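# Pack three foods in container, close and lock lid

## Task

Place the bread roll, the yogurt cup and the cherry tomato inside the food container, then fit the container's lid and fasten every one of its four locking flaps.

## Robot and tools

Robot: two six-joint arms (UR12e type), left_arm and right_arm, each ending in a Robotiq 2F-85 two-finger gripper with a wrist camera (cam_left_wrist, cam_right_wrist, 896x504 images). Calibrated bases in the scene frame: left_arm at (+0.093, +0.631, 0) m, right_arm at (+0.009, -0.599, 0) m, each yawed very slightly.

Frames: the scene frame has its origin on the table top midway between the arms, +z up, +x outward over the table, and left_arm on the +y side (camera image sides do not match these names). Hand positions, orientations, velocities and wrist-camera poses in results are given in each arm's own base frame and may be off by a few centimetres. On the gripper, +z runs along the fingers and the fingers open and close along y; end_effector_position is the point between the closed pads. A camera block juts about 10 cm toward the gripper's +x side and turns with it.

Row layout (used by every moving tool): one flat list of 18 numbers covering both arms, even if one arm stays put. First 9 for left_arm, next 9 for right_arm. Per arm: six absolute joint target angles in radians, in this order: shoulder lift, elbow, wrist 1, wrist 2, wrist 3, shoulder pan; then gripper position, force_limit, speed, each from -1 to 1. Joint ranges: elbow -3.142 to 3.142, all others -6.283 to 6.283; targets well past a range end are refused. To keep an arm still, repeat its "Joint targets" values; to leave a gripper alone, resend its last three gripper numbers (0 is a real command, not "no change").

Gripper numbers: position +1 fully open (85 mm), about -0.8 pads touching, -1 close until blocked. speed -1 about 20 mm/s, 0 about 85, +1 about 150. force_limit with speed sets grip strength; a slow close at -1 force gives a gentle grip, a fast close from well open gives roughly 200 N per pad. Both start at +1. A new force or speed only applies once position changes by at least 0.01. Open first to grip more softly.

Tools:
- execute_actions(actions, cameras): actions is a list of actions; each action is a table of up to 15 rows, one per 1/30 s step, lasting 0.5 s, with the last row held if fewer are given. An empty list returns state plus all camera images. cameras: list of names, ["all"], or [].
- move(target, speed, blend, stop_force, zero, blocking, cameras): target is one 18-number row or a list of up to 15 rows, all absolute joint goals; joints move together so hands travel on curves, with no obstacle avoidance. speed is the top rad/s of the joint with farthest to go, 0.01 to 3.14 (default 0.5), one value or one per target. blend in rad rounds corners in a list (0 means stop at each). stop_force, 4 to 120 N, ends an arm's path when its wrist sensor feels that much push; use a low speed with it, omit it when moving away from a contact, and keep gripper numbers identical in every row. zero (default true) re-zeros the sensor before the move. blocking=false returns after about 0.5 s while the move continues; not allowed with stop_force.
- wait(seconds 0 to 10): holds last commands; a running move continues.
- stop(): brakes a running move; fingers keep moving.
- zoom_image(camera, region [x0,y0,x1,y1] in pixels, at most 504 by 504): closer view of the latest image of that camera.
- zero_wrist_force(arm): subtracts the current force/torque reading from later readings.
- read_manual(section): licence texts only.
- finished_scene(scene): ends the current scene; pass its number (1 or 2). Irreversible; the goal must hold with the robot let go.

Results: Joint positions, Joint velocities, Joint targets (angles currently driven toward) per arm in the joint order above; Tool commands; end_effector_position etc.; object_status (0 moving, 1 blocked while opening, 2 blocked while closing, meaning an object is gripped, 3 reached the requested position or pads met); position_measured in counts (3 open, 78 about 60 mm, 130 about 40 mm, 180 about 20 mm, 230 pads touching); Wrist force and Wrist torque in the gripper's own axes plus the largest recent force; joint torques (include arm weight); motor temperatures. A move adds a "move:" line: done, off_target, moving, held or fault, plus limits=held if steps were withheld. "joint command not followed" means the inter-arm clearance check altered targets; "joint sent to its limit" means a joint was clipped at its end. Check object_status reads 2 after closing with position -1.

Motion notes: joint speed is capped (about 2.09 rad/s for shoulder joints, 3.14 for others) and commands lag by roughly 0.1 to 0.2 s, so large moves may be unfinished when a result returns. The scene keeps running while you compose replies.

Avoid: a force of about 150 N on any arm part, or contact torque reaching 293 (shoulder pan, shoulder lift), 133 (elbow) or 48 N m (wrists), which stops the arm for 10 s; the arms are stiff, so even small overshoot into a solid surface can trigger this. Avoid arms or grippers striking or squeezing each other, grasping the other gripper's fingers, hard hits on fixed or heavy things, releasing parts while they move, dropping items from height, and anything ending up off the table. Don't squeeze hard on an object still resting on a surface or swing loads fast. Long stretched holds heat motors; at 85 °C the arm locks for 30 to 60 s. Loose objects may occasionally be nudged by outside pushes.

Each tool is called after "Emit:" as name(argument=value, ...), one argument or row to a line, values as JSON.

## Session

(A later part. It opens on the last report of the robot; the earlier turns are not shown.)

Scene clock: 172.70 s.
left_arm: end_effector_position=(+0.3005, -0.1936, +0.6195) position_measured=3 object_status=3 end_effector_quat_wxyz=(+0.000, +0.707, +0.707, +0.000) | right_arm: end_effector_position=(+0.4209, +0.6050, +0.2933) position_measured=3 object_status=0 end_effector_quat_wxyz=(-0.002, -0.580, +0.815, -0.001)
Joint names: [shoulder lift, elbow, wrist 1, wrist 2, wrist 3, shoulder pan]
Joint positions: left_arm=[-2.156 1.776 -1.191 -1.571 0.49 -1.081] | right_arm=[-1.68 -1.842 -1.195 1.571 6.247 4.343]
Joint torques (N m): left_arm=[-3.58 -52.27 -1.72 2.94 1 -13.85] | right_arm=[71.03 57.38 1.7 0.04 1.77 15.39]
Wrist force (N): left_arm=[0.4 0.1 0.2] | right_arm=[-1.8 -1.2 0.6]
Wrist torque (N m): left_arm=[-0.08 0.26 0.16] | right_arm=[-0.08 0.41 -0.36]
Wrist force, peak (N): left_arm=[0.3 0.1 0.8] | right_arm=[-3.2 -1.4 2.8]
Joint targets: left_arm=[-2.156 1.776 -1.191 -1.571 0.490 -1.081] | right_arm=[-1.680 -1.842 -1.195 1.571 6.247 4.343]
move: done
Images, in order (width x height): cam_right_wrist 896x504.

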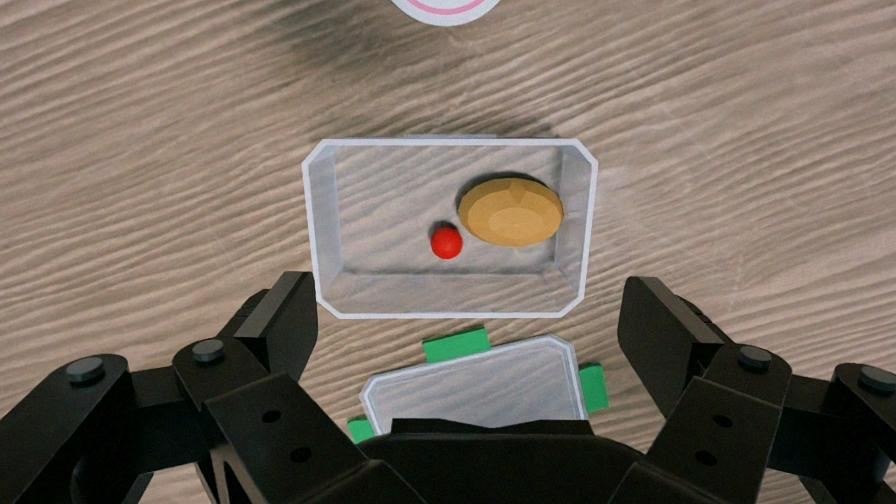

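Emit:
move(
  target=[-2.1560,1.7760,-1.1910,-1.5710,0.4900,-1.0810,1,1,1,-1.5145,-2.0132,-1.1847,1.571,6.2458,4.3418,1,0.1,-1],
  cameras=["cam_right_wrist"],
)

Scene clock: 174.20 s.
left_arm: end_effector_position=(+0.3005, -0.1936, +0.6195) position_measured=3 object_status=3 end_effector_quat_wxyz=(+0.000, +0.707, +0.707, +0.000) | right_arm: end_effector_position=(+0.3850, +0.5102, +0.2933) position_measured=3 object_status=3 end_effector_quat_wxyz=(+0.000, -0.580, +0.815, +0.000)
Joint names: [shoulder lift, elbow, wrist 1, wrist 2, wrist 3, shoulder pan]
Joint positions: left_arm=[-2.156 1.776 -1.191 -1.571 0.49 -1.081] | right_arm=[-1.515 -2.013 -1.185 1.571 6.246 4.342]
Joint torques (N m): left_arm=[-3.7 -51.32 -1.7 2.7 1.09 -14.49] | right_arm=[58.02 38.06 7.26 0.16 -2.5 -12.77]
Wrist force (N): left_arm=[0.2 -0.1 0.4] | right_arm=[-1.1 -0.6 0.5]
Wrist torque (N m): left_arm=[-0.10 0.29 0.15] | right_arm=[0.06 0.31 -0.27]
Wrist force, peak (N): left_arm=[0.5 -0.2 0.8] | right_arm=[-4.3 -1.3 1.0]
Joint targets: left_arm=[-2.156 1.776 -1.191 -1.571 0.490 -1.081] | right_arm=[-1.514 -2.013 -1.185 1.571 6.246 4.342]
move: done
Images, in order (width x height): cam_right_wrist 896x504.

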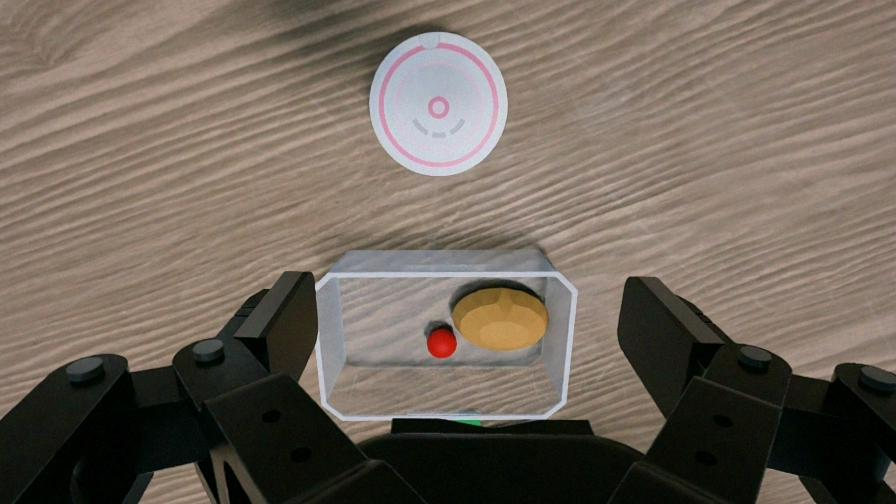

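Emit:
move(
  target=[
    [-2.1560,1.7760,-1.1910,-1.5710,0.4900,-1.0810,1,1,1,-1.9212,-1.8405,-0.9508,1.571,6.2957,4.3917,-1,0.1,0.5],
    [-2.1560,1.7760,-1.1910,-1.5710,0.4900,-1.0810,1,1,1,-2.0468,-1.9032,-0.7624,1.571,6.2957,4.3917,-1,0.1,0.5],
  ],
  speed=[0.5,0.12],
  stop_force=30,
  cameras=["cam_right_wrist"],
)

Emit:
move(
  target=[-2.1560,1.7760,-1.1910,-1.5710,0.4900,-1.0810,1,1,1,-2.0685,-1.8657,-0.7782,1.571,6.2088,4.3048,-1,0.1,0.5],
  speed=0.04,
  stop_force=6,
  cameras=["cam_right_wrist"],
)

Emit:
move(
  target=[
    [-2.1560,1.7760,-1.1910,-1.5710,0.4900,-1.0810,1,1,1,-1.9463,-1.8037,-0.9624,1.571,6.2088,4.3048,-1,0.1,0.5],
    [-2.1560,1.7760,-1.1910,-1.5710,0.4900,-1.0810,1,1,1,-1.5145,-2.0132,-1.1847,1.571,6.2458,4.3418,1,0.1,-1],
  ],
  speed=[0.2,0.5],
  cameras=["cam_right_wrist"],
)

target 1 of 2 asks right_arm's wrist 3 for 6.296 radians, more than 0.010 radians past the upper end of its range (6.283 radians), so nothing of the call was run. Give that joint an angle inside the range.
Scene clock: 175.90 s.
left_arm: end_effector_position=(+0.3005, -0.1936, +0.6195) position_measured=3 object_status=3 end_effector_quat_wxyz=(+0.000, +0.707, +0.707, +0.000) | right_arm: end_effector_position=(+0.3849, +0.5101, +0.2933) position_measured=3 object_status=3 end_effector_quat_wxyz=(+0.000, -0.580, +0.815, +0.000)
Joint names: [shoulder lift, elbow, wrist 1, wrist 2, wrist 3, shoulder pan]
Joint positions: left_arm=[-2.156 1.776 -1.191 -1.571 0.49 -1.081] | right_arm=[-1.515 -2.013 -1.185 1.571 6.246 4.342]
Joint torques (N m): left_arm=[-4.49 -51.39 -1.62 2.55 1.28 -15.88] | right_arm=[57.52 38.62 7.36 -0.43 -2 -13.32]
Wrist force (N): left_arm=[0.4 -0.1 0.4] | right_arm=[-2.0 -1.1 0.9]
Wrist torque (N m): left_arm=[-0.10 0.26 0.16] | right_arm=[-0.02 0.44 -0.25]
Wrist force, peak (N): left_arm=[0.4 0.1 0.7] | right_arm=[-2.0 -1.1 0.9]
Joint targets: left_arm=[-2.156 1.776 -1.191 -1.571 0.490 -1.081] | right_arm=[-1.514 -2.013 -1.185 1.571 6.246 4.342]
Tool commands: left_gripper/position=+1.0 left_gripper/force_limit=+1.0 left_gripper/speed=+1.0 right_gripper/position=+1.0 right_gripper/force_limit=+0.1 right_gripper/speed=-1.0

not run: a call was refused earlier in this reply.

not run: a call was refused earlier in this reply.

Emit:
move(
  target=[
    [-2.1560,1.7760,-1.1910,-1.5710,0.4900,-1.0810,1,1,1,-1.9212,-1.8405,-0.9508,1.571,6.28,4.3917,-1,0.1,0.5],
    [-2.1560,1.7760,-1.1910,-1.5710,0.4900,-1.0810,1,1,1,-2.0468,-1.9032,-0.7624,1.571,6.28,4.3917,-1,0.1,0.5],
  ],
  speed=[0.5,0.12],
  stop_force=30,
  cameras=["cam_right_wrist"],
)

Emit:
move(
  target=[-2.1560,1.7760,-1.1910,-1.5710,0.4900,-1.0810,1,1,1,-2.0685,-1.8657,-0.7782,1.571,6.2088,4.3048,-1,0.1,0.5],
  speed=0.04,
  stop_force=6,
  cameras=["cam_right_wrist"],
)

Emit:
move(
  target=[
    [-2.1560,1.7760,-1.1910,-1.5710,0.4900,-1.0810,1,1,1,-1.9463,-1.8037,-0.9624,1.571,6.2088,4.3048,-1,0.1,0.5],
    [-2.1560,1.7760,-1.1910,-1.5710,0.4900,-1.0810,1,1,1,-1.5145,-2.0132,-1.1847,1.571,6.2458,4.3418,1,0.1,-1],
  ],
  speed=[0.2,0.5],
  cameras=["cam_right_wrist"],
)

Scene clock: 179.67 s.
left_arm: end_effector_position=(+0.3005, -0.1936, +0.6195) position_measured=3 object_status=3 end_effector_quat_wxyz=(+0.000, +0.707, +0.707, +0.000) | right_arm: end_effector_position=(+0.4159, +0.6999, +0.0280) position_measured=233 object_status=3 end_effector_quat_wxyz=(+0.000, -0.586, +0.810, +0.000)
Joint names: [shoulder lift, elbow, wrist 1, wrist 2, wrist 3, shoulder pan]
Joint positions: left_arm=[-2.156 1.776 -1.191 -1.571 0.49 -1.081] | right_arm=[-2.047 -1.903 -0.762 1.571 6.28 4.392]
Joint torques (N m): left_arm=[-3.53 -52.51 -1.5 2.76 1.22 -12.65] | right_arm=[69.2 27.76 7.64 0.01 1.55 17.83]
Motor temperatures (°C): left_arm=[26 30 33 34 37 27] | right_arm=[34 28 37 32 34 27]
Wrist force (N): left_arm=[0.2 -0.2 0.3] | right_arm=[-1.1 -0.5 1.0]
Wrist torque (N m): left_arm=[-0.12 0.28 0.16] | right_arm=[0.12 0.22 -0.32]
Wrist force, peak (N): left_arm=[0.7 -0.4 0.7] | right_arm=[-3.9 -0.1 3.6]
Joint targets: left_arm=[-2.156 1.776 -1.191 -1.571 0.490 -1.081] | right_arm=[-2.047 -1.903 -0.762 1.571 6.280 4.392]
move: done
Images, in order (width x height): cam_right_wrist 896x504.

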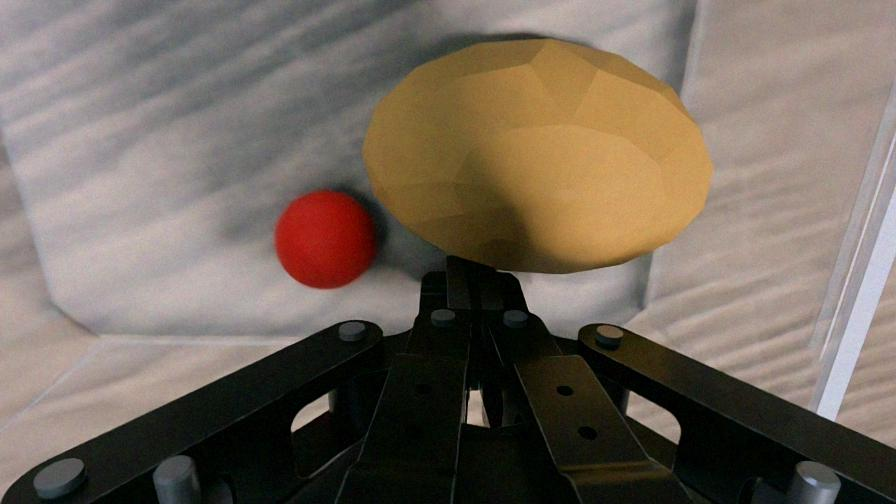

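Scene clock: 182.73 s.
left_arm: end_effector_position=(+0.3005, -0.1936, +0.6195) position_measured=3 object_status=3 end_effector_quat_wxyz=(+0.000, +0.707, +0.707, +0.000) | right_arm: end_effector_position=(+0.4823, +0.6779, +0.0281) position_measured=233 object_status=3 end_effector_quat_wxyz=(+0.000, -0.580, +0.815, +0.000)
Joint names: [shoulder lift, elbow, wrist 1, wrist 2, wrist 3, shoulder pan]
Joint positions: left_arm=[-2.156 1.776 -1.191 -1.571 0.49 -1.081] | right_arm=[-2.068 -1.866 -0.778 1.571 6.209 4.305]
Joint torques (N m): left_arm=[-1.58 -52.11 -1.83 2.97 1.26 -14.59] | right_arm=[72.32 47.47 1.83 0 -2.46 -10.41]
Wrist force (N): left_arm=[0.2 -0.2 0.5] | right_arm=[-1.8 -1.2 1.0]
Wrist torque (N m): left_arm=[-0.13 0.30 0.16] | right_arm=[0.00 0.35 -0.23]
Wrist force, peak (N): left_arm=[0.5 -0.1 0.7] | right_arm=[-2.0 -1.3 1.2]
Joint targets: left_arm=[-2.156 1.776 -1.191 -1.571 0.490 -1.081] | right_arm=[-2.069 -1.866 -0.778 1.571 6.209 4.305]
move: done
Images, in order (width x height): cam_right_wrist 896x504.

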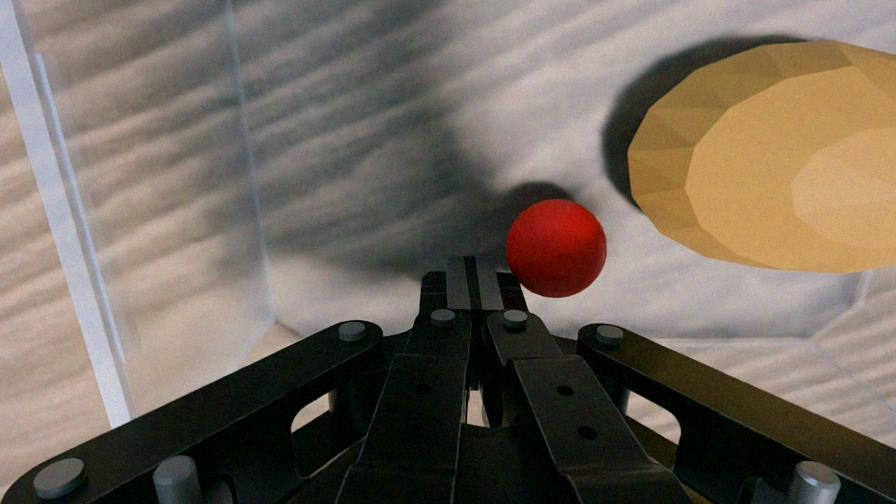

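Scene clock: 190.07 s.
left_arm: end_effector_position=(+0.3005, -0.1936, +0.6195) position_measured=3 object_status=3 end_effector_quat_wxyz=(+0.000, +0.707, +0.707, +0.000) | right_arm: end_effector_position=(+0.3849, +0.5101, +0.2933) position_measured=3 object_status=0 end_effector_quat_wxyz=(+0.000, -0.580, +0.815, +0.000)
Joint names: [shoulder lift, elbow, wrist 1, wrist 2, wrist 3, shoulder pan]
Joint positions: left_arm=[-2.156 1.776 -1.191 -1.571 0.49 -1.081] | right_arm=[-1.514 -2.013 -1.185 1.571 6.246 4.342]
Joint torques (N m): left_arm=[-3.34 -52.43 -1.79 2.67 1.3 -14.03] | right_arm=[57.37 37.92 1.84 -0.54 1.96 19.37]
Wrist force (N): left_arm=[0.1 0.3 0.6] | right_arm=[-1.6 -1.0 1.0]
Wrist torque (N m): left_arm=[-0.03 0.31 0.16] | right_arm=[-0.01 0.38 -0.39]
Wrist force, peak (N): left_arm=[0.5 -0.5 0.4] | right_arm=[-3.5 -1.9 2.7]
Joint targets: left_arm=[-2.156 1.776 -1.191 -1.571 0.490 -1.081] | right_arm=[-1.514 -2.013 -1.185 1.571 6.246 4.342]
move: done
Images, in order (width x height): cam_right_wrist 896x504.

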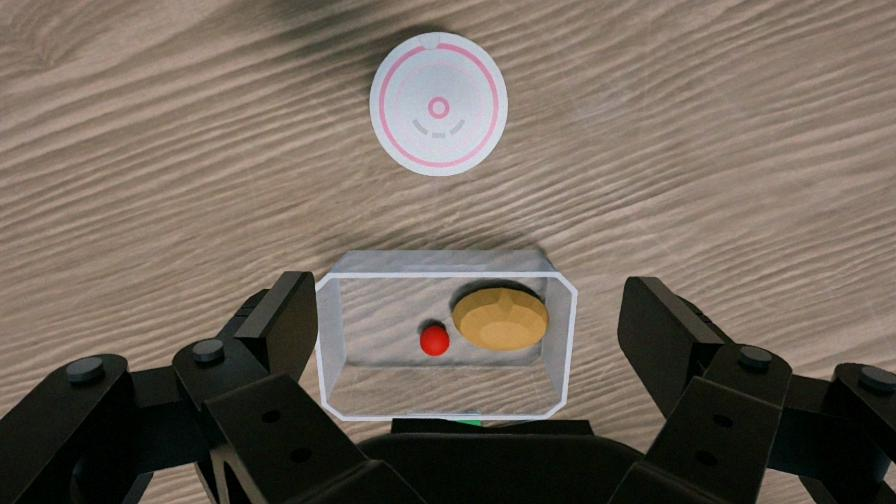

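Emit:
move(
  target=[
    [-2.1560,1.7760,-1.1910,-1.5710,0.4900,-1.0810,1,1,1,-1.8662,-1.9189,-0.9274,1.571,6.2319,4.3279,-1,0.1,0.5],
    [-2.1560,1.7760,-1.1910,-1.5710,0.4900,-1.0810,1,1,1,-1.9993,-1.9834,-0.7298,1.571,6.2319,4.3279,-1,0.1,0.5],
  ],
  speed=[0.5,0.12],
  stop_force=30,
)

Emit:
move(
  target=[-2.1560,1.7760,-1.1910,-1.5710,0.4900,-1.0810,1,1,1,-2.0393,-1.9161,-0.7570,1.571,6.2341,4.3301,-1,0.1,0.5],
  speed=0.03,
  stop_force=6,
  cameras=["cam_right_wrist"],
)

Emit:
move(
  target=[
    [-2.1560,1.7760,-1.1910,-1.5710,0.4900,-1.0810,1,1,1,-1.8874,-1.8463,-0.9786,1.571,6.2345,4.3305,-1,0.1,0.5],
    [-2.1560,1.7760,-1.1910,-1.5710,0.4900,-1.0810,1,1,1,-1.5145,-2.0132,-1.1847,1.571,6.2458,4.3418,1,0.1,1],
  ],
  speed=[0.2,0.5],
  blend=[0.03,0],
  cameras=["cam_right_wrist"],
)

Scene clock: 195.30 s.
left_arm: end_effector_position=(+0.3005, -0.1936, +0.6195) position_measured=3 object_status=3 end_effector_quat_wxyz=(+0.000, +0.707, +0.707, +0.000) | right_arm: end_effector_position=(+0.4447, +0.6350, +0.0280) position_measured=233 object_status=3 end_effector_quat_wxyz=(+0.000, -0.580, +0.815, +0.000)
Joint names: [shoulder lift, elbow, wrist 1, wrist 2, wrist 3, shoulder pan]
Joint positions: left_arm=[-2.156 1.776 -1.191 -1.571 0.49 -1.081] | right_arm=[-1.999 -1.983 -0.73 1.571 6.232 4.328]
Joint torques (N m): left_arm=[-3.5 -51.1 -1.81 2.23 1.19 -12.34] | right_arm=[64.36 25.54 7.63 -0.14 -2.38 -13.2]
Wrist force (N): left_arm=[0.2 0.1 0.3] | right_arm=[-1.3 -0.3 1.4]
Wrist torque (N m): left_arm=[-0.07 0.29 0.16] | right_arm=[0.15 0.29 -0.22]
Wrist force, peak (N): left_arm=[0.9 -0.2 0.2] | right_arm=[-3.4 -1.1 3.3]
Joint targets: left_arm=[-2.156 1.776 -1.191 -1.571 0.490 -1.081] | right_arm=[-1.999 -1.983 -0.730 1.571 6.232 4.328]
move: done

Scene clock: 198.40 s.
left_arm: end_effector_position=(+0.3005, -0.1936, +0.6195) position_measured=3 object_status=3 end_effector_quat_wxyz=(+0.000, +0.707, +0.707, +0.000) | right_arm: end_effector_position=(+0.4559, +0.6671, +0.0280) position_measured=233 object_status=3 end_effector_quat_wxyz=(+0.000, -0.580, +0.815, +0.000)
Joint names: [shoulder lift, elbow, wrist 1, wrist 2, wrist 3, shoulder pan]
Joint positions: left_arm=[-2.156 1.776 -1.191 -1.571 0.49 -1.081] | right_arm=[-2.039 -1.916 -0.757 1.571 6.234 4.33]
Joint torques (N m): left_arm=[-2.52 -52 -1.86 2.42 1.06 -13.4] | right_arm=[67.73 45.97 1.69 -0.21 2.18 16.78]
Wrist force (N): left_arm=[0.0 0.0 0.5] | right_arm=[-1.7 -1.0 1.4]
Wrist torque (N m): left_arm=[-0.09 0.34 0.16] | right_arm=[0.03 0.34 -0.34]
Wrist force, peak (N): left_arm=[0.3 -0.3 0.9] | right_arm=[-2.2 -1.4 1.3]
Joint targets: left_arm=[-2.156 1.776 -1.191 -1.571 0.490 -1.081] | right_arm=[-2.039 -1.916 -0.757 1.571 6.234 4.330]
move: done
Images, in order (width x height): cam_right_wrist 896x504.

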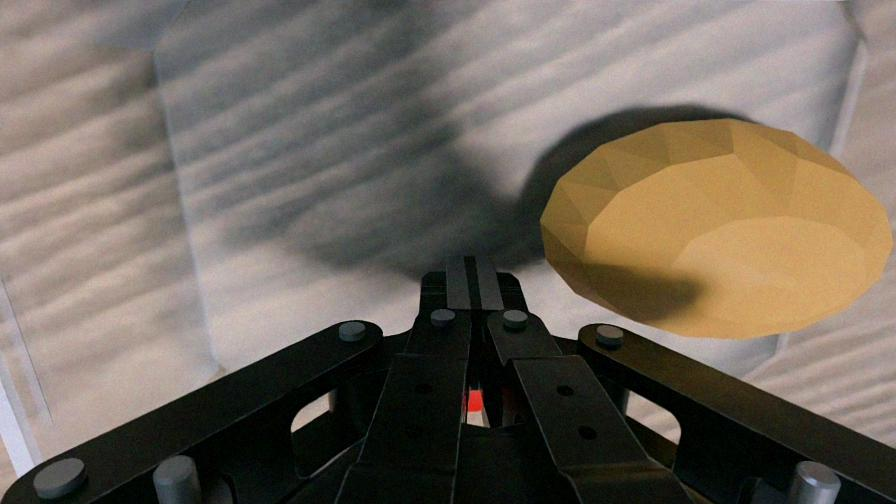

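Scene clock: 201.70 s.
left_arm: end_effector_position=(+0.3005, -0.1936, +0.6195) position_measured=3 object_status=3 end_effector_quat_wxyz=(+0.000, +0.707, +0.707, +0.000) | right_arm: end_effector_position=(+0.3849, +0.5101, +0.2933) position_measured=3 object_status=0 end_effector_quat_wxyz=(+0.000, -0.580, +0.815, +0.000)
Joint names: [shoulder lift, elbow, wrist 1, wrist 2, wrist 3, shoulder pan]
Joint positions: left_arm=[-2.156 1.776 -1.191 -1.571 0.49 -1.081] | right_arm=[-1.514 -2.013 -1.185 1.571 6.246 4.342]
Joint torques (N m): left_arm=[-3.04 -52.11 -1.7 2.74 0.86 -13.73] | right_arm=[55.29 38.47 1.48 -0.25 1.86 16.31]
Wrist force (N): left_arm=[0.6 -0.2 0.2] | right_arm=[-1.5 -1.0 0.6]
Wrist torque (N m): left_arm=[-0.12 0.23 0.15] | right_arm=[-0.01 0.37 -0.38]
Wrist force, peak (N): left_arm=[0.7 0.0 0.6] | right_arm=[-2.8 -1.6 2.5]
Joint targets: left_arm=[-2.156 1.776 -1.191 -1.571 0.490 -1.081] | right_arm=[-1.514 -2.013 -1.185 1.571 6.246 4.342]
move: done
Images, in order (width x height): cam_right_wrist 896x504.

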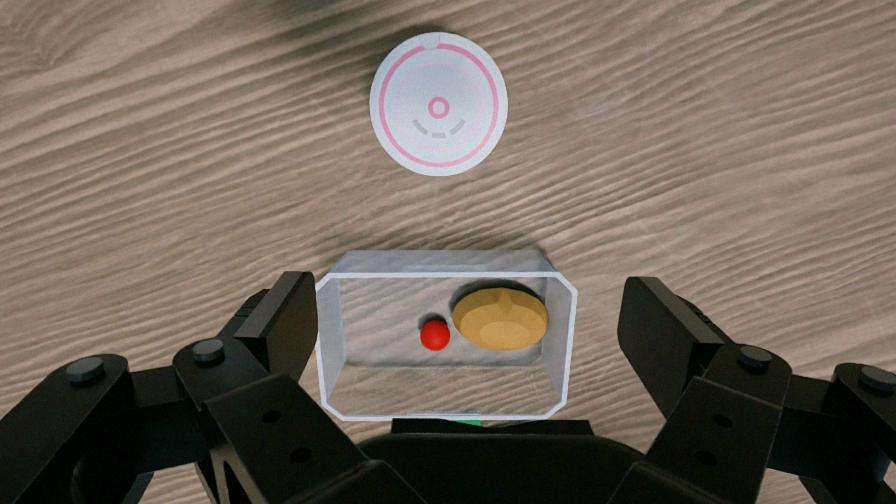

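Emit:
move(
  target=[-2.1560,1.7760,-1.1910,-1.5710,0.4900,-1.0810,1,1,1,-1.8890,-1.8440,-0.9794,1.571,3.8785,4.3305,0.087,-0.9,0],
  speed=0.7,
  cameras=["cam_right_wrist"],
)

Scene clock: 206.40 s.
left_arm: end_effector_position=(+0.3005, -0.1936, +0.6195) position_measured=3 object_status=3 end_effector_quat_wxyz=(+0.000, +0.707, +0.707, +0.000) | right_arm: end_effector_position=(+0.4545, +0.6645, +0.1601) position_measured=118 object_status=3 end_effector_quat_wxyz=(+0.000, +0.975, +0.224, +0.000)
Joint names: [shoulder lift, elbow, wrist 1, wrist 2, wrist 3, shoulder pan]
Joint positions: left_arm=[-2.156 1.776 -1.191 -1.571 0.49 -1.081] | right_arm=[-1.889 -1.844 -0.979 1.571 3.879 4.33]
Joint torques (N m): left_arm=[-4.83 -52.53 -2.03 2.48 0.95 -15.68] | right_arm=[63.74 53.13 7.73 -0.29 -2.2 -14.02]
Wrist force (N): left_arm=[0.3 0.0 0.5] | right_arm=[-1.9 -0.9 1.0]
Wrist torque (N m): left_arm=[-0.09 0.27 0.16] | right_arm=[0.05 0.37 -0.23]
Wrist force, peak (N): left_arm=[0.3 -0.1 0.8] | right_arm=[-2.4 -1.4 1.0]
Joint targets: left_arm=[-2.156 1.776 -1.191 -1.571 0.490 -1.081] | right_arm=[-1.889 -1.844 -0.979 1.571 3.878 4.331]
move: done
Images, in order (width x height): cam_right_wrist 896x504.

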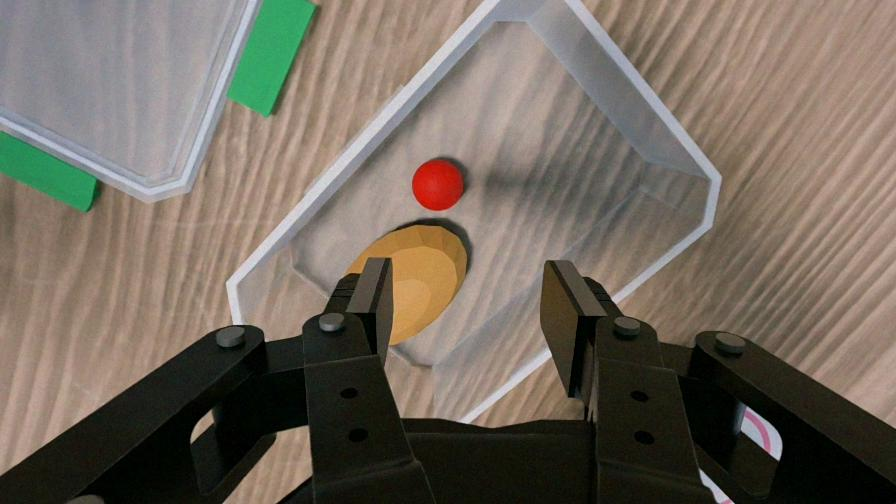

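Emit:
move(
  target=[-2.1560,1.7760,-1.1910,-1.5710,0.4900,-1.0810,1,1,1,-1.9614,-1.8689,-0.8821,1.571,3.6191,4.3329,-0.08,-0.9,0],
  speed=0.3,
  cameras=["cam_right_wrist"],
)

Scene clock: 208.53 s.
left_arm: end_effector_position=(+0.3005, -0.1936, +0.6195) position_measured=3 object_status=3 end_effector_quat_wxyz=(+0.000, +0.707, +0.707, +0.000) | right_arm: end_effector_position=(+0.4560, +0.6734, +0.1001) position_measured=139 object_status=3 end_effector_quat_wxyz=(+0.000, +0.937, +0.349, +0.000)
Joint names: [shoulder lift, elbow, wrist 1, wrist 2, wrist 3, shoulder pan]
Joint positions: left_arm=[-2.156 1.776 -1.191 -1.571 0.49 -1.081] | right_arm=[-1.961 -1.869 -0.882 1.571 3.619 4.333]
Joint torques (N m): left_arm=[-4.03 -51.99 -1.98 2.68 0.86 -12.29] | right_arm=[67.02 30.45 7.64 -0.17 -2.59 22.23]
Wrist force (N): left_arm=[0.4 -0.1 0.4] | right_arm=[-0.9 -0.6 1.5]
Wrist torque (N m): left_arm=[-0.10 0.26 0.15] | right_arm=[0.10 0.23 -0.24]
Wrist force, peak (N): left_arm=[0.0 -0.6 0.5] | right_arm=[-1.7 -0.6 2.5]
Joint targets: left_arm=[-2.156 1.776 -1.191 -1.571 0.490 -1.081] | right_arm=[-1.961 -1.869 -0.882 1.571 3.619 4.333]
move: done
Images, in order (width x height): cam_right_wrist 896x504.

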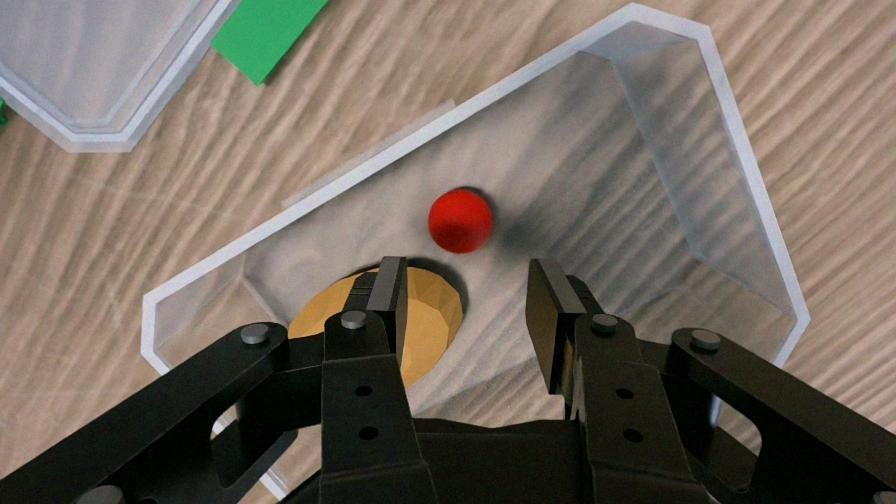

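Emit:
move(
  target=[
    [-2.1560,1.7760,-1.1910,-1.5710,0.4900,-1.0810,1,1,1,-2.0507,-1.9067,-0.7550,1.571,3.6191,4.3329,-0.08,-0.9,0],
  ],
  speed=0.04,
  stop_force=8,
  cameras=["cam_right_wrist"],
)

Scene clock: 212.87 s.
left_arm: end_effector_position=(+0.3005, -0.1936, +0.6195) position_measured=3 object_status=3 end_effector_quat_wxyz=(+0.000, +0.707, +0.707, +0.000) | right_arm: end_effector_position=(+0.4560, +0.6734, +0.0240) position_measured=139 object_status=3 end_effector_quat_wxyz=(+0.000, +0.937, +0.349, +0.000)
Joint names: [shoulder lift, elbow, wrist 1, wrist 2, wrist 3, shoulder pan]
Joint positions: left_arm=[-2.156 1.776 -1.191 -1.571 0.49 -1.081] | right_arm=[-2.051 -1.907 -0.755 1.571 3.619 4.333]
Joint torques (N m): left_arm=[-2.68 -52.29 -1.88 2.51 0.9 -13.67] | right_arm=[69.45 27.15 7.99 -0.32 -1.9 17.96]
Wrist force (N): left_arm=[0.3 -0.4 0.5] | right_arm=[-1.2 -0.6 1.3]
Wrist torque (N m): left_arm=[-0.16 0.29 0.16] | right_arm=[0.09 0.29 -0.21]
Wrist force, peak (N): left_arm=[0.5 -0.3 0.7] | right_arm=[-2.2 -0.7 2.2]
Joint targets: left_arm=[-2.156 1.776 -1.191 -1.571 0.490 -1.081] | right_arm=[-2.051 -1.907 -0.755 1.571 3.619 4.333]
move: done
Images, in order (width x height): cam_right_wrist 896x504.

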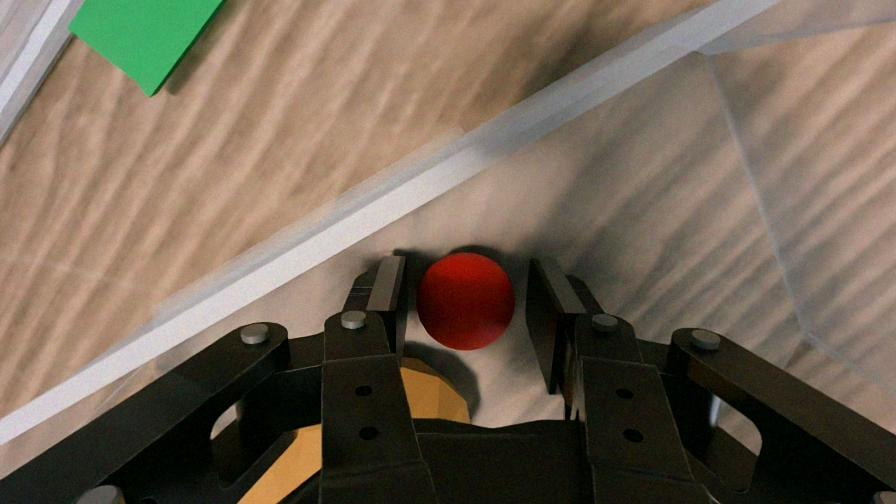

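Emit:
execute_actions(
  actions=[
    [[-2.1560,1.7760,-1.1910,-1.5710,0.4900,-1.0810,1,1,1,-2.0507,-1.9067,-0.7550,1.571,3.6191,4.3329,-1,-0.9,-1]],
    [[-2.1560,1.7760,-1.1910,-1.5710,0.4900,-1.0810,1,1,1,-2.0507,-1.9067,-0.7550,1.571,3.6191,4.3329,-1,-0.9,-1]],
  ],
)

Emit:
move(
  target=[
    [-2.1560,1.7760,-1.1910,-1.5710,0.4900,-1.0810,1,1,1,-1.9614,-1.8689,-0.8821,1.571,3.6191,4.3329,-1,-0.9,-1],
    [-2.1560,1.7760,-1.1910,-1.5710,0.4900,-1.0810,1,1,1,-1.9487,-1.8436,-0.9201,1.571,3.1684,4.4054,-1,-0.9,-1],
  ],
  speed=[0.12,0.4],
  cameras=["cam_right_wrist"],
)

Scene clock: 214.47 s.
left_arm: end_effector_position=(+0.3005, -0.1936, +0.6195) position_measured=3 object_status=3 end_effector_quat_wxyz=(+0.000, +0.707, +0.707, +0.000) | right_arm: end_effector_position=(+0.4560, +0.6734, +0.0240) position_measured=165 object_status=2 end_effector_quat_wxyz=(+0.000, +0.937, +0.349, +0.000)
Joint names: [shoulder lift, elbow, wrist 1, wrist 2, wrist 3, shoulder pan]
Joint positions: left_arm=[-2.156 1.776 -1.191 -1.571 0.49 -1.081] | right_arm=[-2.051 -1.907 -0.755 1.571 3.619 4.333]
Joint torques (N m): left_arm=[-2.84 -52.12 -2.2 2.45 0.7 -14.74] | right_arm=[71.2 27.8 6.56 -0.1 -2.27 19.84]
Wrist force (N): left_arm=[0.4 -0.2 0.0] | right_arm=[-1.5 -0.2 -2.1]
Wrist torque (N m): left_arm=[-0.11 0.27 0.16] | right_arm=[0.13 0.32 -0.20]
Wrist force, peak (N): left_arm=[0.5 0.0 0.6] | right_arm=[-1.7 -0.2 -2.4]
Joint targets: left_arm=[-2.156 1.776 -1.191 -1.571 0.490 -1.081] | right_arm=[-2.051 -1.907 -0.755 1.571 3.619 4.333]

Scene clock: 217.57 s.
left_arm: end_effector_position=(+0.3005, -0.1936, +0.6195) position_measured=3 object_status=3 end_effector_quat_wxyz=(+0.000, +0.707, +0.707, +0.000) | right_arm: end_effector_position=(+0.4079, +0.7106, +0.1200) position_measured=165 object_status=2 end_effector_quat_wxyz=(+0.000, +0.815, +0.580, +0.000)
Joint names: [shoulder lift, elbow, wrist 1, wrist 2, wrist 3, shoulder pan]
Joint positions: left_arm=[-2.156 1.776 -1.191 -1.571 0.49 -1.081] | right_arm=[-1.949 -1.844 -0.92 1.571 3.169 4.405]
Joint torques (N m): left_arm=[-2.5 -52.37 -1.76 2.69 0.54 -13.79] | right_arm=[89.37 50.94 2.08 -0.59 -2.34 19.49]
Wrist force (N): left_arm=[0.2 -0.1 0.7] | right_arm=[-1.6 -1.0 2.0]
Wrist torque (N m): left_arm=[-0.11 0.29 0.16] | right_arm=[0.03 0.35 -0.19]
Wrist force, peak (N): left_arm=[0.5 -0.5 0.7] | right_arm=[-2.3 -0.9 2.2]
Joint targets: left_arm=[-2.156 1.776 -1.191 -1.571 0.490 -1.081] | right_arm=[-1.949 -1.844 -0.920 1.571 3.168 4.405]
move: done
Images, in order (width x height): cam_right_wrist 896x504.

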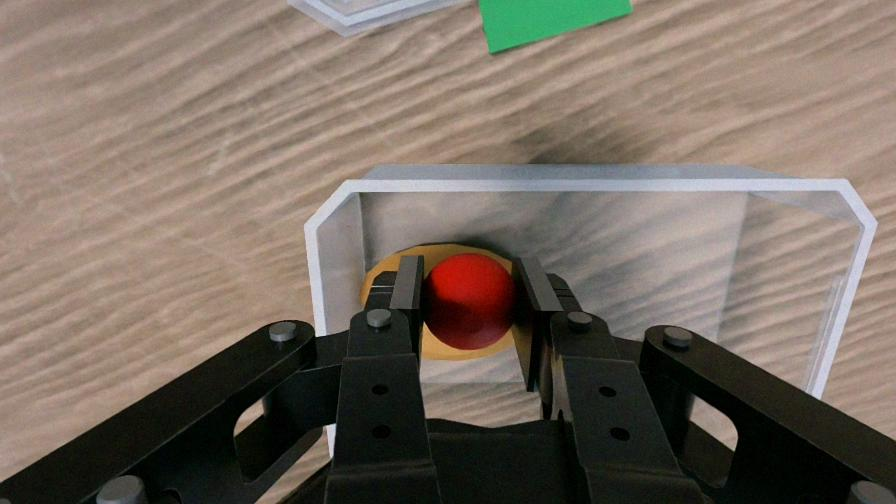

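Emit:
move(
  target=[-2.1560,1.7760,-1.1910,-1.5710,0.4900,-1.0810,1,1,1,-2.0603,-1.8874,-0.7647,1.571,3.1691,4.4061,-1,-0.9,-1],
  speed=0.06,
  stop_force=8,
  cameras=["cam_right_wrist"],
)

Scene clock: 221.47 s.
left_arm: end_effector_position=(+0.3005, -0.1936, +0.6195) position_measured=3 object_status=3 end_effector_quat_wxyz=(+0.000, +0.707, +0.707, +0.000) | right_arm: end_effector_position=(+0.4083, +0.7137, +0.0251) position_measured=165 object_status=2 end_effector_quat_wxyz=(+0.000, +0.815, +0.580, +0.000)
Joint names: [shoulder lift, elbow, wrist 1, wrist 2, wrist 3, shoulder pan]
Joint positions: left_arm=[-2.156 1.776 -1.191 -1.571 0.49 -1.081] | right_arm=[-2.06 -1.887 -0.765 1.571 3.169 4.406]
Joint torques (N m): left_arm=[-5.1 -51.68 -2.14 2.81 0.95 -11.82] | right_arm=[71.77 26.39 7.61 -0.61 1.85 18.99]
Wrist force (N): left_arm=[0.4 -0.2 0.3] | right_arm=[-2.1 -0.8 1.1]
Wrist torque (N m): left_arm=[-0.11 0.27 0.16] | right_arm=[0.03 0.42 -0.30]
Wrist force, peak (N): left_arm=[0.7 -0.1 0.6] | right_arm=[-2.2 -1.3 1.9]
Joint targets: left_arm=[-2.156 1.776 -1.191 -1.571 0.490 -1.081] | right_arm=[-2.060 -1.887 -0.765 1.571 3.169 4.406]
move: done
Images, in order (width x height): cam_right_wrist 896x504.

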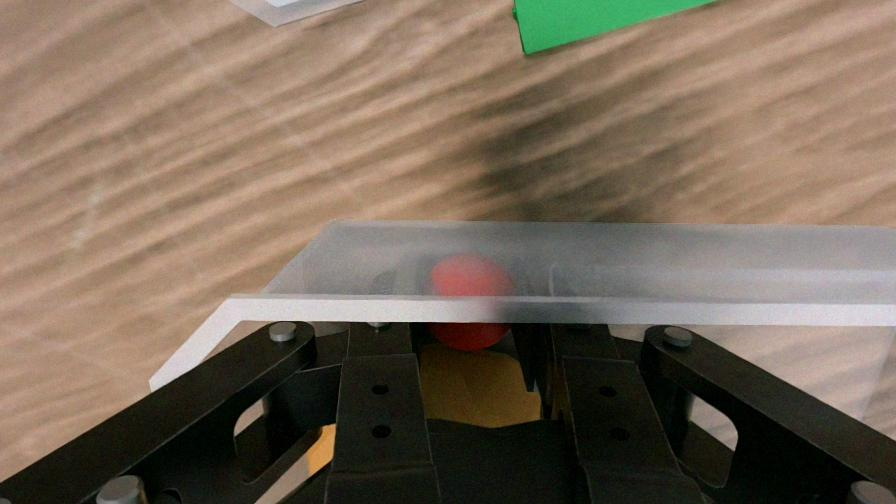

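Emit:
execute_actions(
  actions=[
    [[-2.1560,1.7760,-1.1910,-1.5710,0.4900,-1.0810,1,1,1,-2.0603,-1.8874,-0.7647,1.571,3.1691,4.4061,-0.15,-0.9,-1]],
  ],
)

Emit:
move(
  target=[-2.1560,1.7760,-1.1910,-1.5710,0.4900,-1.0810,1,1,1,-1.9487,-1.8436,-0.9201,1.571,3.1684,4.4054,-0.15,-0.9,-1],
  speed=0.15,
  cameras=["cam_right_wrist"],
)

Scene clock: 222.33 s.
left_arm: end_effector_position=(+0.3005, -0.1936, +0.6195) position_measured=3 object_status=3 end_effector_quat_wxyz=(+0.000, +0.707, +0.707, +0.000) | right_arm: end_effector_position=(+0.4083, +0.7137, +0.0251) position_measured=148 object_status=3 end_effector_quat_wxyz=(+0.000, +0.815, +0.580, +0.000)
Joint names: [shoulder lift, elbow, wrist 1, wrist 2, wrist 3, shoulder pan]
Joint positions: left_arm=[-2.156 1.776 -1.191 -1.571 0.49 -1.081] | right_arm=[-2.06 -1.887 -0.765 1.571 3.169 4.406]
Joint torques (N m): left_arm=[-2.88 -52.09 -2.21 2.91 0.44 -14.92] | right_arm=[71.67 29.1 7.07 -0.08 1.63 18.71]
Wrist force (N): left_arm=[0.4 -0.2 0.4] | right_arm=[-1.9 0.4 1.6]
Wrist torque (N m): left_arm=[-0.11 0.27 0.16] | right_arm=[0.18 0.37 -0.31]
Wrist force, peak (N): left_arm=[0.1 -0.3 0.7] | right_arm=[-2.3 -0.4 1.3]
Joint targets: left_arm=[-2.156 1.776 -1.191 -1.571 0.490 -1.081] | right_arm=[-2.060 -1.887 -0.765 1.571 3.169 4.406]

Scene clock: 223.80 s.
left_arm: end_effector_position=(+0.3005, -0.1936, +0.6195) position_measured=3 object_status=3 end_effector_quat_wxyz=(+0.000, +0.707, +0.707, +0.000) | right_arm: end_effector_position=(+0.4079, +0.7106, +0.1199) position_measured=148 object_status=3 end_effector_quat_wxyz=(+0.000, +0.815, +0.580, +0.000)
Joint names: [shoulder lift, elbow, wrist 1, wrist 2, wrist 3, shoulder pan]
Joint positions: left_arm=[-2.156 1.776 -1.191 -1.571 0.49 -1.081] | right_arm=[-1.949 -1.844 -0.92 1.571 3.168 4.405]
Joint torques (N m): left_arm=[-3.85 -51.72 -2.02 2.45 0.53 -13.68] | right_arm=[89.6 51.89 1.63 -0.36 -1.84 -14.31]
Wrist force (N): left_arm=[0.1 -0.4 0.4] | right_arm=[-1.5 -0.9 1.8]
Wrist torque (N m): left_arm=[-0.15 0.30 0.16] | right_arm=[0.05 0.34 -0.19]
Wrist force, peak (N): left_arm=[0.6 -0.2 0.6] | right_arm=[-2.0 -1.0 2.7]
Joint targets: left_arm=[-2.156 1.776 -1.191 -1.571 0.490 -1.081] | right_arm=[-1.949 -1.844 -0.920 1.571 3.168 4.405]
move: done
Images, in order (width x height): cam_right_wrist 896x504.

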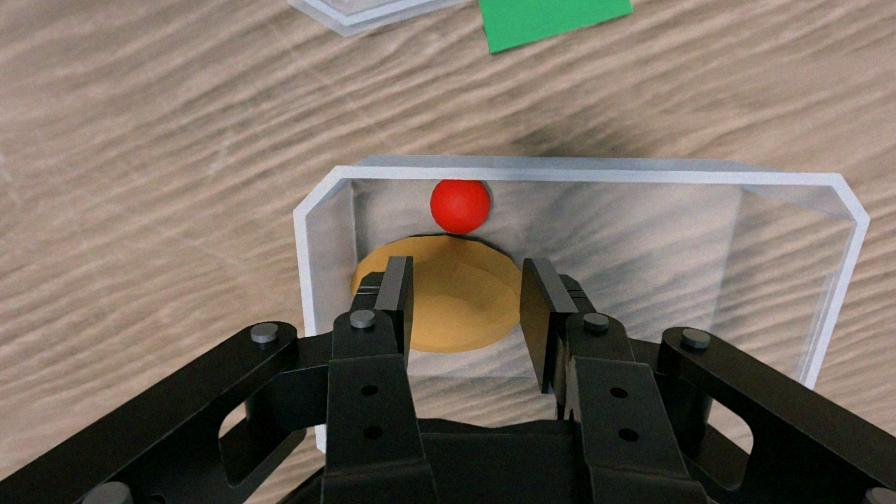

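Emit:
move(
  target=[
    [-2.1560,1.7760,-1.1910,-1.5710,0.4900,-1.0810,1,1,1,-1.5145,-2.0132,-1.1847,1.571,5.0,4.3418,-0.15,-0.9,-1],
    [-2.1560,1.7760,-1.1910,-1.5710,0.4900,-1.0810,1,1,1,-1.7152,-2.2876,-1.7228,0.6233,5.8146,4.9274,1,0.1,0],
  ],
  speed=0.7,
  blend=[0.1,0],
  cameras=["cam_right_wrist"],
)

Emit:
move(
  target=[-2.1560,1.7760,-1.1910,-1.5710,0.4900,-1.0810,1,1,1,-1.9952,-2.2876,-1.4428,0.6233,5.8146,4.9274,1,0.1,0],
  speed=0.25,
  cameras=["cam_right_wrist"],
)

Scene clock: 229.67 s.
left_arm: end_effector_position=(+0.3005, -0.1936, +0.6195) position_measured=3 object_status=3 end_effector_quat_wxyz=(+0.000, +0.707, +0.707, +0.000) | right_arm: end_effector_position=(+0.3136, +0.4609, +0.1640) position_measured=3 object_status=0 end_effector_quat_wxyz=(+0.097, +0.798, -0.134, +0.580)
Joint names: [shoulder lift, elbow, wrist 1, wrist 2, wrist 3, shoulder pan]
Joint positions: left_arm=[-2.156 1.776 -1.191 -1.571 0.49 -1.081] | right_arm=[-1.715 -2.288 -1.723 0.623 5.815 4.927]
Joint torques (N m): left_arm=[-2.14 -52.86 -2.11 2.29 0.7 -14.86] | right_arm=[36.92 21.52 -1.77 -3.5 1.85 19.26]
Wrist force (N): left_arm=[0.5 0.1 0.3] | right_arm=[-0.8 -0.7 1.7]
Wrist torque (N m): left_arm=[-0.08 0.25 0.16] | right_arm=[-0.03 -0.11 -0.02]
Wrist force, peak (N): left_arm=[0.6 -0.1 0.7] | right_arm=[-1.9 -1.4 1.6]
Joint targets: left_arm=[-2.156 1.776 -1.191 -1.571 0.490 -1.081] | right_arm=[-1.715 -2.288 -1.723 0.623 5.815 4.927]
move: done
Images, in order (width x height): cam_right_wrist 896x504.

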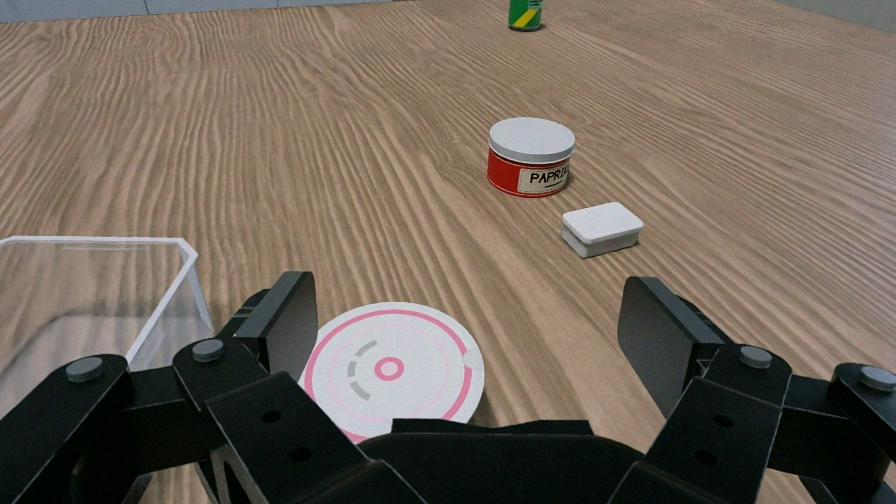

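Scene clock: 231.30 s.
left_arm: end_effector_position=(+0.3005, -0.1936, +0.6195) position_measured=3 object_status=3 end_effector_quat_wxyz=(+0.000, +0.707, +0.707, +0.000) | right_arm: end_effector_position=(+0.3072, +0.4899, +0.0301) position_measured=3 object_status=3 end_effector_quat_wxyz=(+0.097, +0.798, -0.134, +0.580)
Joint names: [shoulder lift, elbow, wrist 1, wrist 2, wrist 3, shoulder pan]
Joint positions: left_arm=[-2.156 1.776 -1.191 -1.571 0.49 -1.081] | right_arm=[-1.995 -2.288 -1.443 0.623 5.815 4.927]
Joint torques (N m): left_arm=[-3.45 -51.29 -2.09 2.19 0.66 -14.68] | right_arm=[51.14 22.83 3.83 -2.61 1.72 17.06]
Wrist force (N): left_arm=[0.6 -0.1 0.4] | right_arm=[-1.4 -0.2 1.7]
Wrist torque (N m): left_arm=[-0.11 0.23 0.16] | right_arm=[0.07 0.00 -0.06]
Wrist force, peak (N): left_arm=[0.4 -0.4 0.6] | right_arm=[-3.0 -0.6 2.2]
Joint targets: left_arm=[-2.156 1.776 -1.191 -1.571 0.490 -1.081] | right_arm=[-1.995 -2.288 -1.443 0.623 5.815 4.927]
move: done
Images, in order (width x height): cam_right_wrist 896x504.

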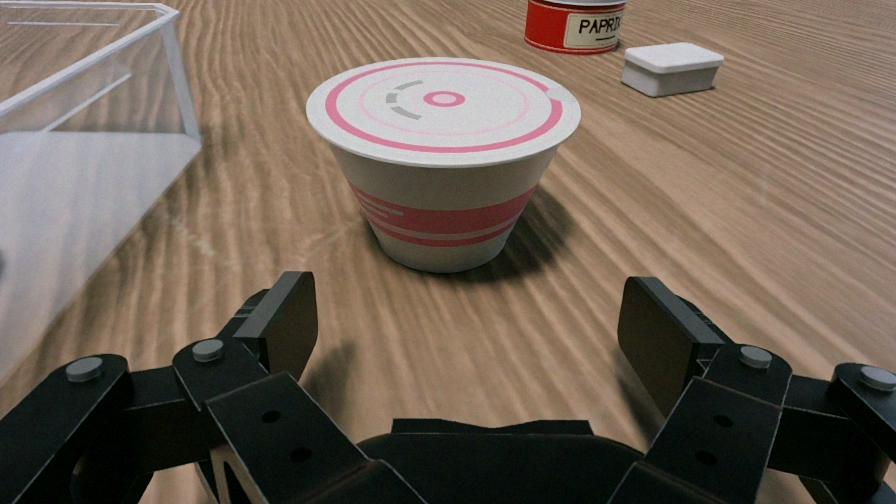

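Emit:
move(
  target=[-2.1560,1.7760,-1.1910,-1.5710,0.4900,-1.0810,1,1,1,-1.9945,-2.3233,-1.2952,0.5205,5.6805,4.8014,1,0.1,0],
  speed=0.07,
  stop_force=8,
  cameras=["cam_right_wrist"],
)

Emit:
execute_actions(
  actions=[
    [[-2.1560,1.7760,-1.1910,-1.5710,0.4900,-1.0810,1,1,1,-1.9945,-2.3233,-1.2952,0.5205,5.6805,4.8014,-1,0.1,-1]],
    [[-2.1560,1.7760,-1.1910,-1.5710,0.4900,-1.0810,1,1,1,-1.9945,-2.3233,-1.2952,0.5205,5.6805,4.8014,-1,0.1,-1]],
    [[-2.1560,1.7760,-1.1910,-1.5710,0.4900,-1.0810,1,1,1,-1.9945,-2.3233,-1.2952,0.5205,5.6805,4.8014,-1,0.1,-1]],
  ],
  cameras=["cam_right_wrist"],
)

Scene clock: 234.73 s.
left_arm: end_effector_position=(+0.3005, -0.1936, +0.6195) position_measured=3 object_status=3 end_effector_quat_wxyz=(+0.000, +0.707, +0.707, +0.000) | right_arm: end_effector_position=(+0.3801, +0.4711, +0.0300) position_measured=3 object_status=3 end_effector_quat_wxyz=(+0.098, +0.798, -0.134, +0.580)
Joint names: [shoulder lift, elbow, wrist 1, wrist 2, wrist 3, shoulder pan]
Joint positions: left_arm=[-2.156 1.776 -1.191 -1.571 0.49 -1.081] | right_arm=[-1.994 -2.323 -1.295 0.521 5.681 4.801]
Joint torques (N m): left_arm=[-4.34 -52.38 -2.48 2.22 0.77 -13.39] | right_arm=[72.05 9.91 4.71 -3.94 -2.73 -14.89]
Wrist force (N): left_arm=[0.7 -0.5 0.0] | right_arm=[-0.7 -0.7 1.2]
Wrist torque (N m): left_arm=[-0.16 0.21 0.16] | right_arm=[0.03 -0.10 0.09]
Wrist force, peak (N): left_arm=[0.5 -0.6 0.7] | right_arm=[-1.6 -0.6 2.0]
Joint targets: left_arm=[-2.156 1.776 -1.191 -1.571 0.490 -1.081] | right_arm=[-1.994 -2.323 -1.295 0.520 5.681 4.801]
move: done
Images, in order (width x height): cam_right_wrist 896x504.

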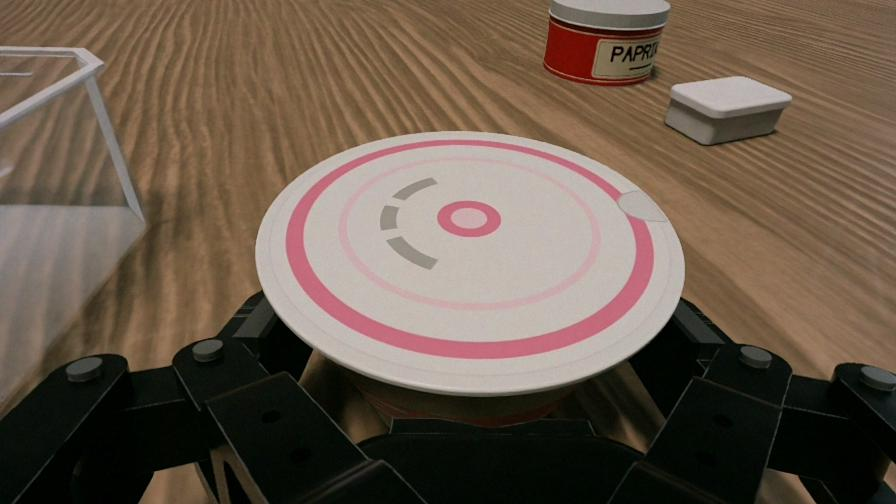

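Scene clock: 236.43 s.
left_arm: end_effector_position=(+0.3005, -0.1936, +0.6195) position_measured=3 object_status=3 end_effector_quat_wxyz=(+0.000, +0.707, +0.707, +0.000) | right_arm: end_effector_position=(+0.3801, +0.4711, +0.0300) position_measured=34 object_status=2 end_effector_quat_wxyz=(+0.098, +0.798, -0.134, +0.580)
Joint names: [shoulder lift, elbow, wrist 1, wrist 2, wrist 3, shoulder pan]
Joint positions: left_arm=[-2.156 1.776 -1.191 -1.571 0.49 -1.081] | right_arm=[-1.994 -2.323 -1.295 0.52 5.68 4.801]
Joint torques (N m): left_arm=[-4.21 -51.42 -2.14 2.56 0.53 -13.99] | right_arm=[59.55 9.96 4.1 -0.01 -2.44 -12.63]
Wrist force (N): left_arm=[0.3 0.0 0.4] | right_arm=[6.3 -1.3 -3.6]
Wrist torque (N m): left_arm=[-0.09 0.29 0.16] | right_arm=[-0.05 0.03 0.10]
Wrist force, peak (N): left_arm=[0.6 -0.1 0.5] | right_arm=[8.0 -1.0 -4.5]
Joint targets: left_arm=[-2.156 1.776 -1.191 -1.571 0.490 -1.081] | right_arm=[-1.994 -2.323 -1.295 0.520 5.681 4.801]
Images, in order (width x height): cam_right_wrist 896x504.

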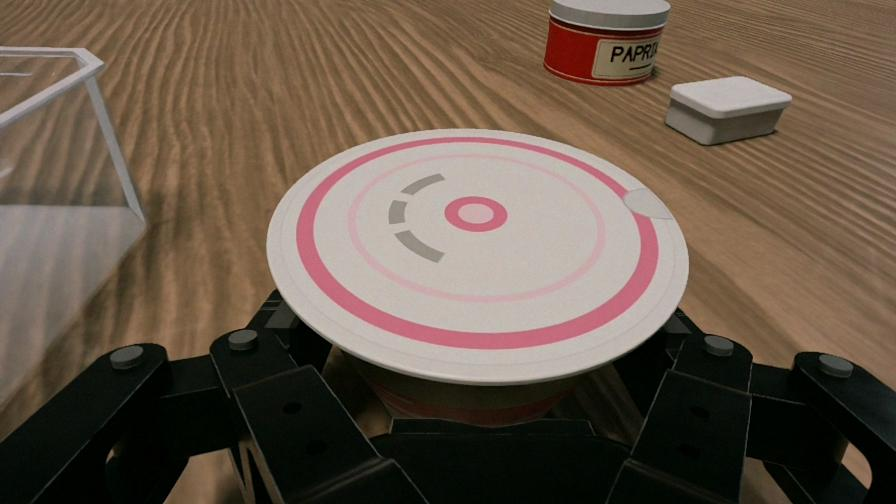

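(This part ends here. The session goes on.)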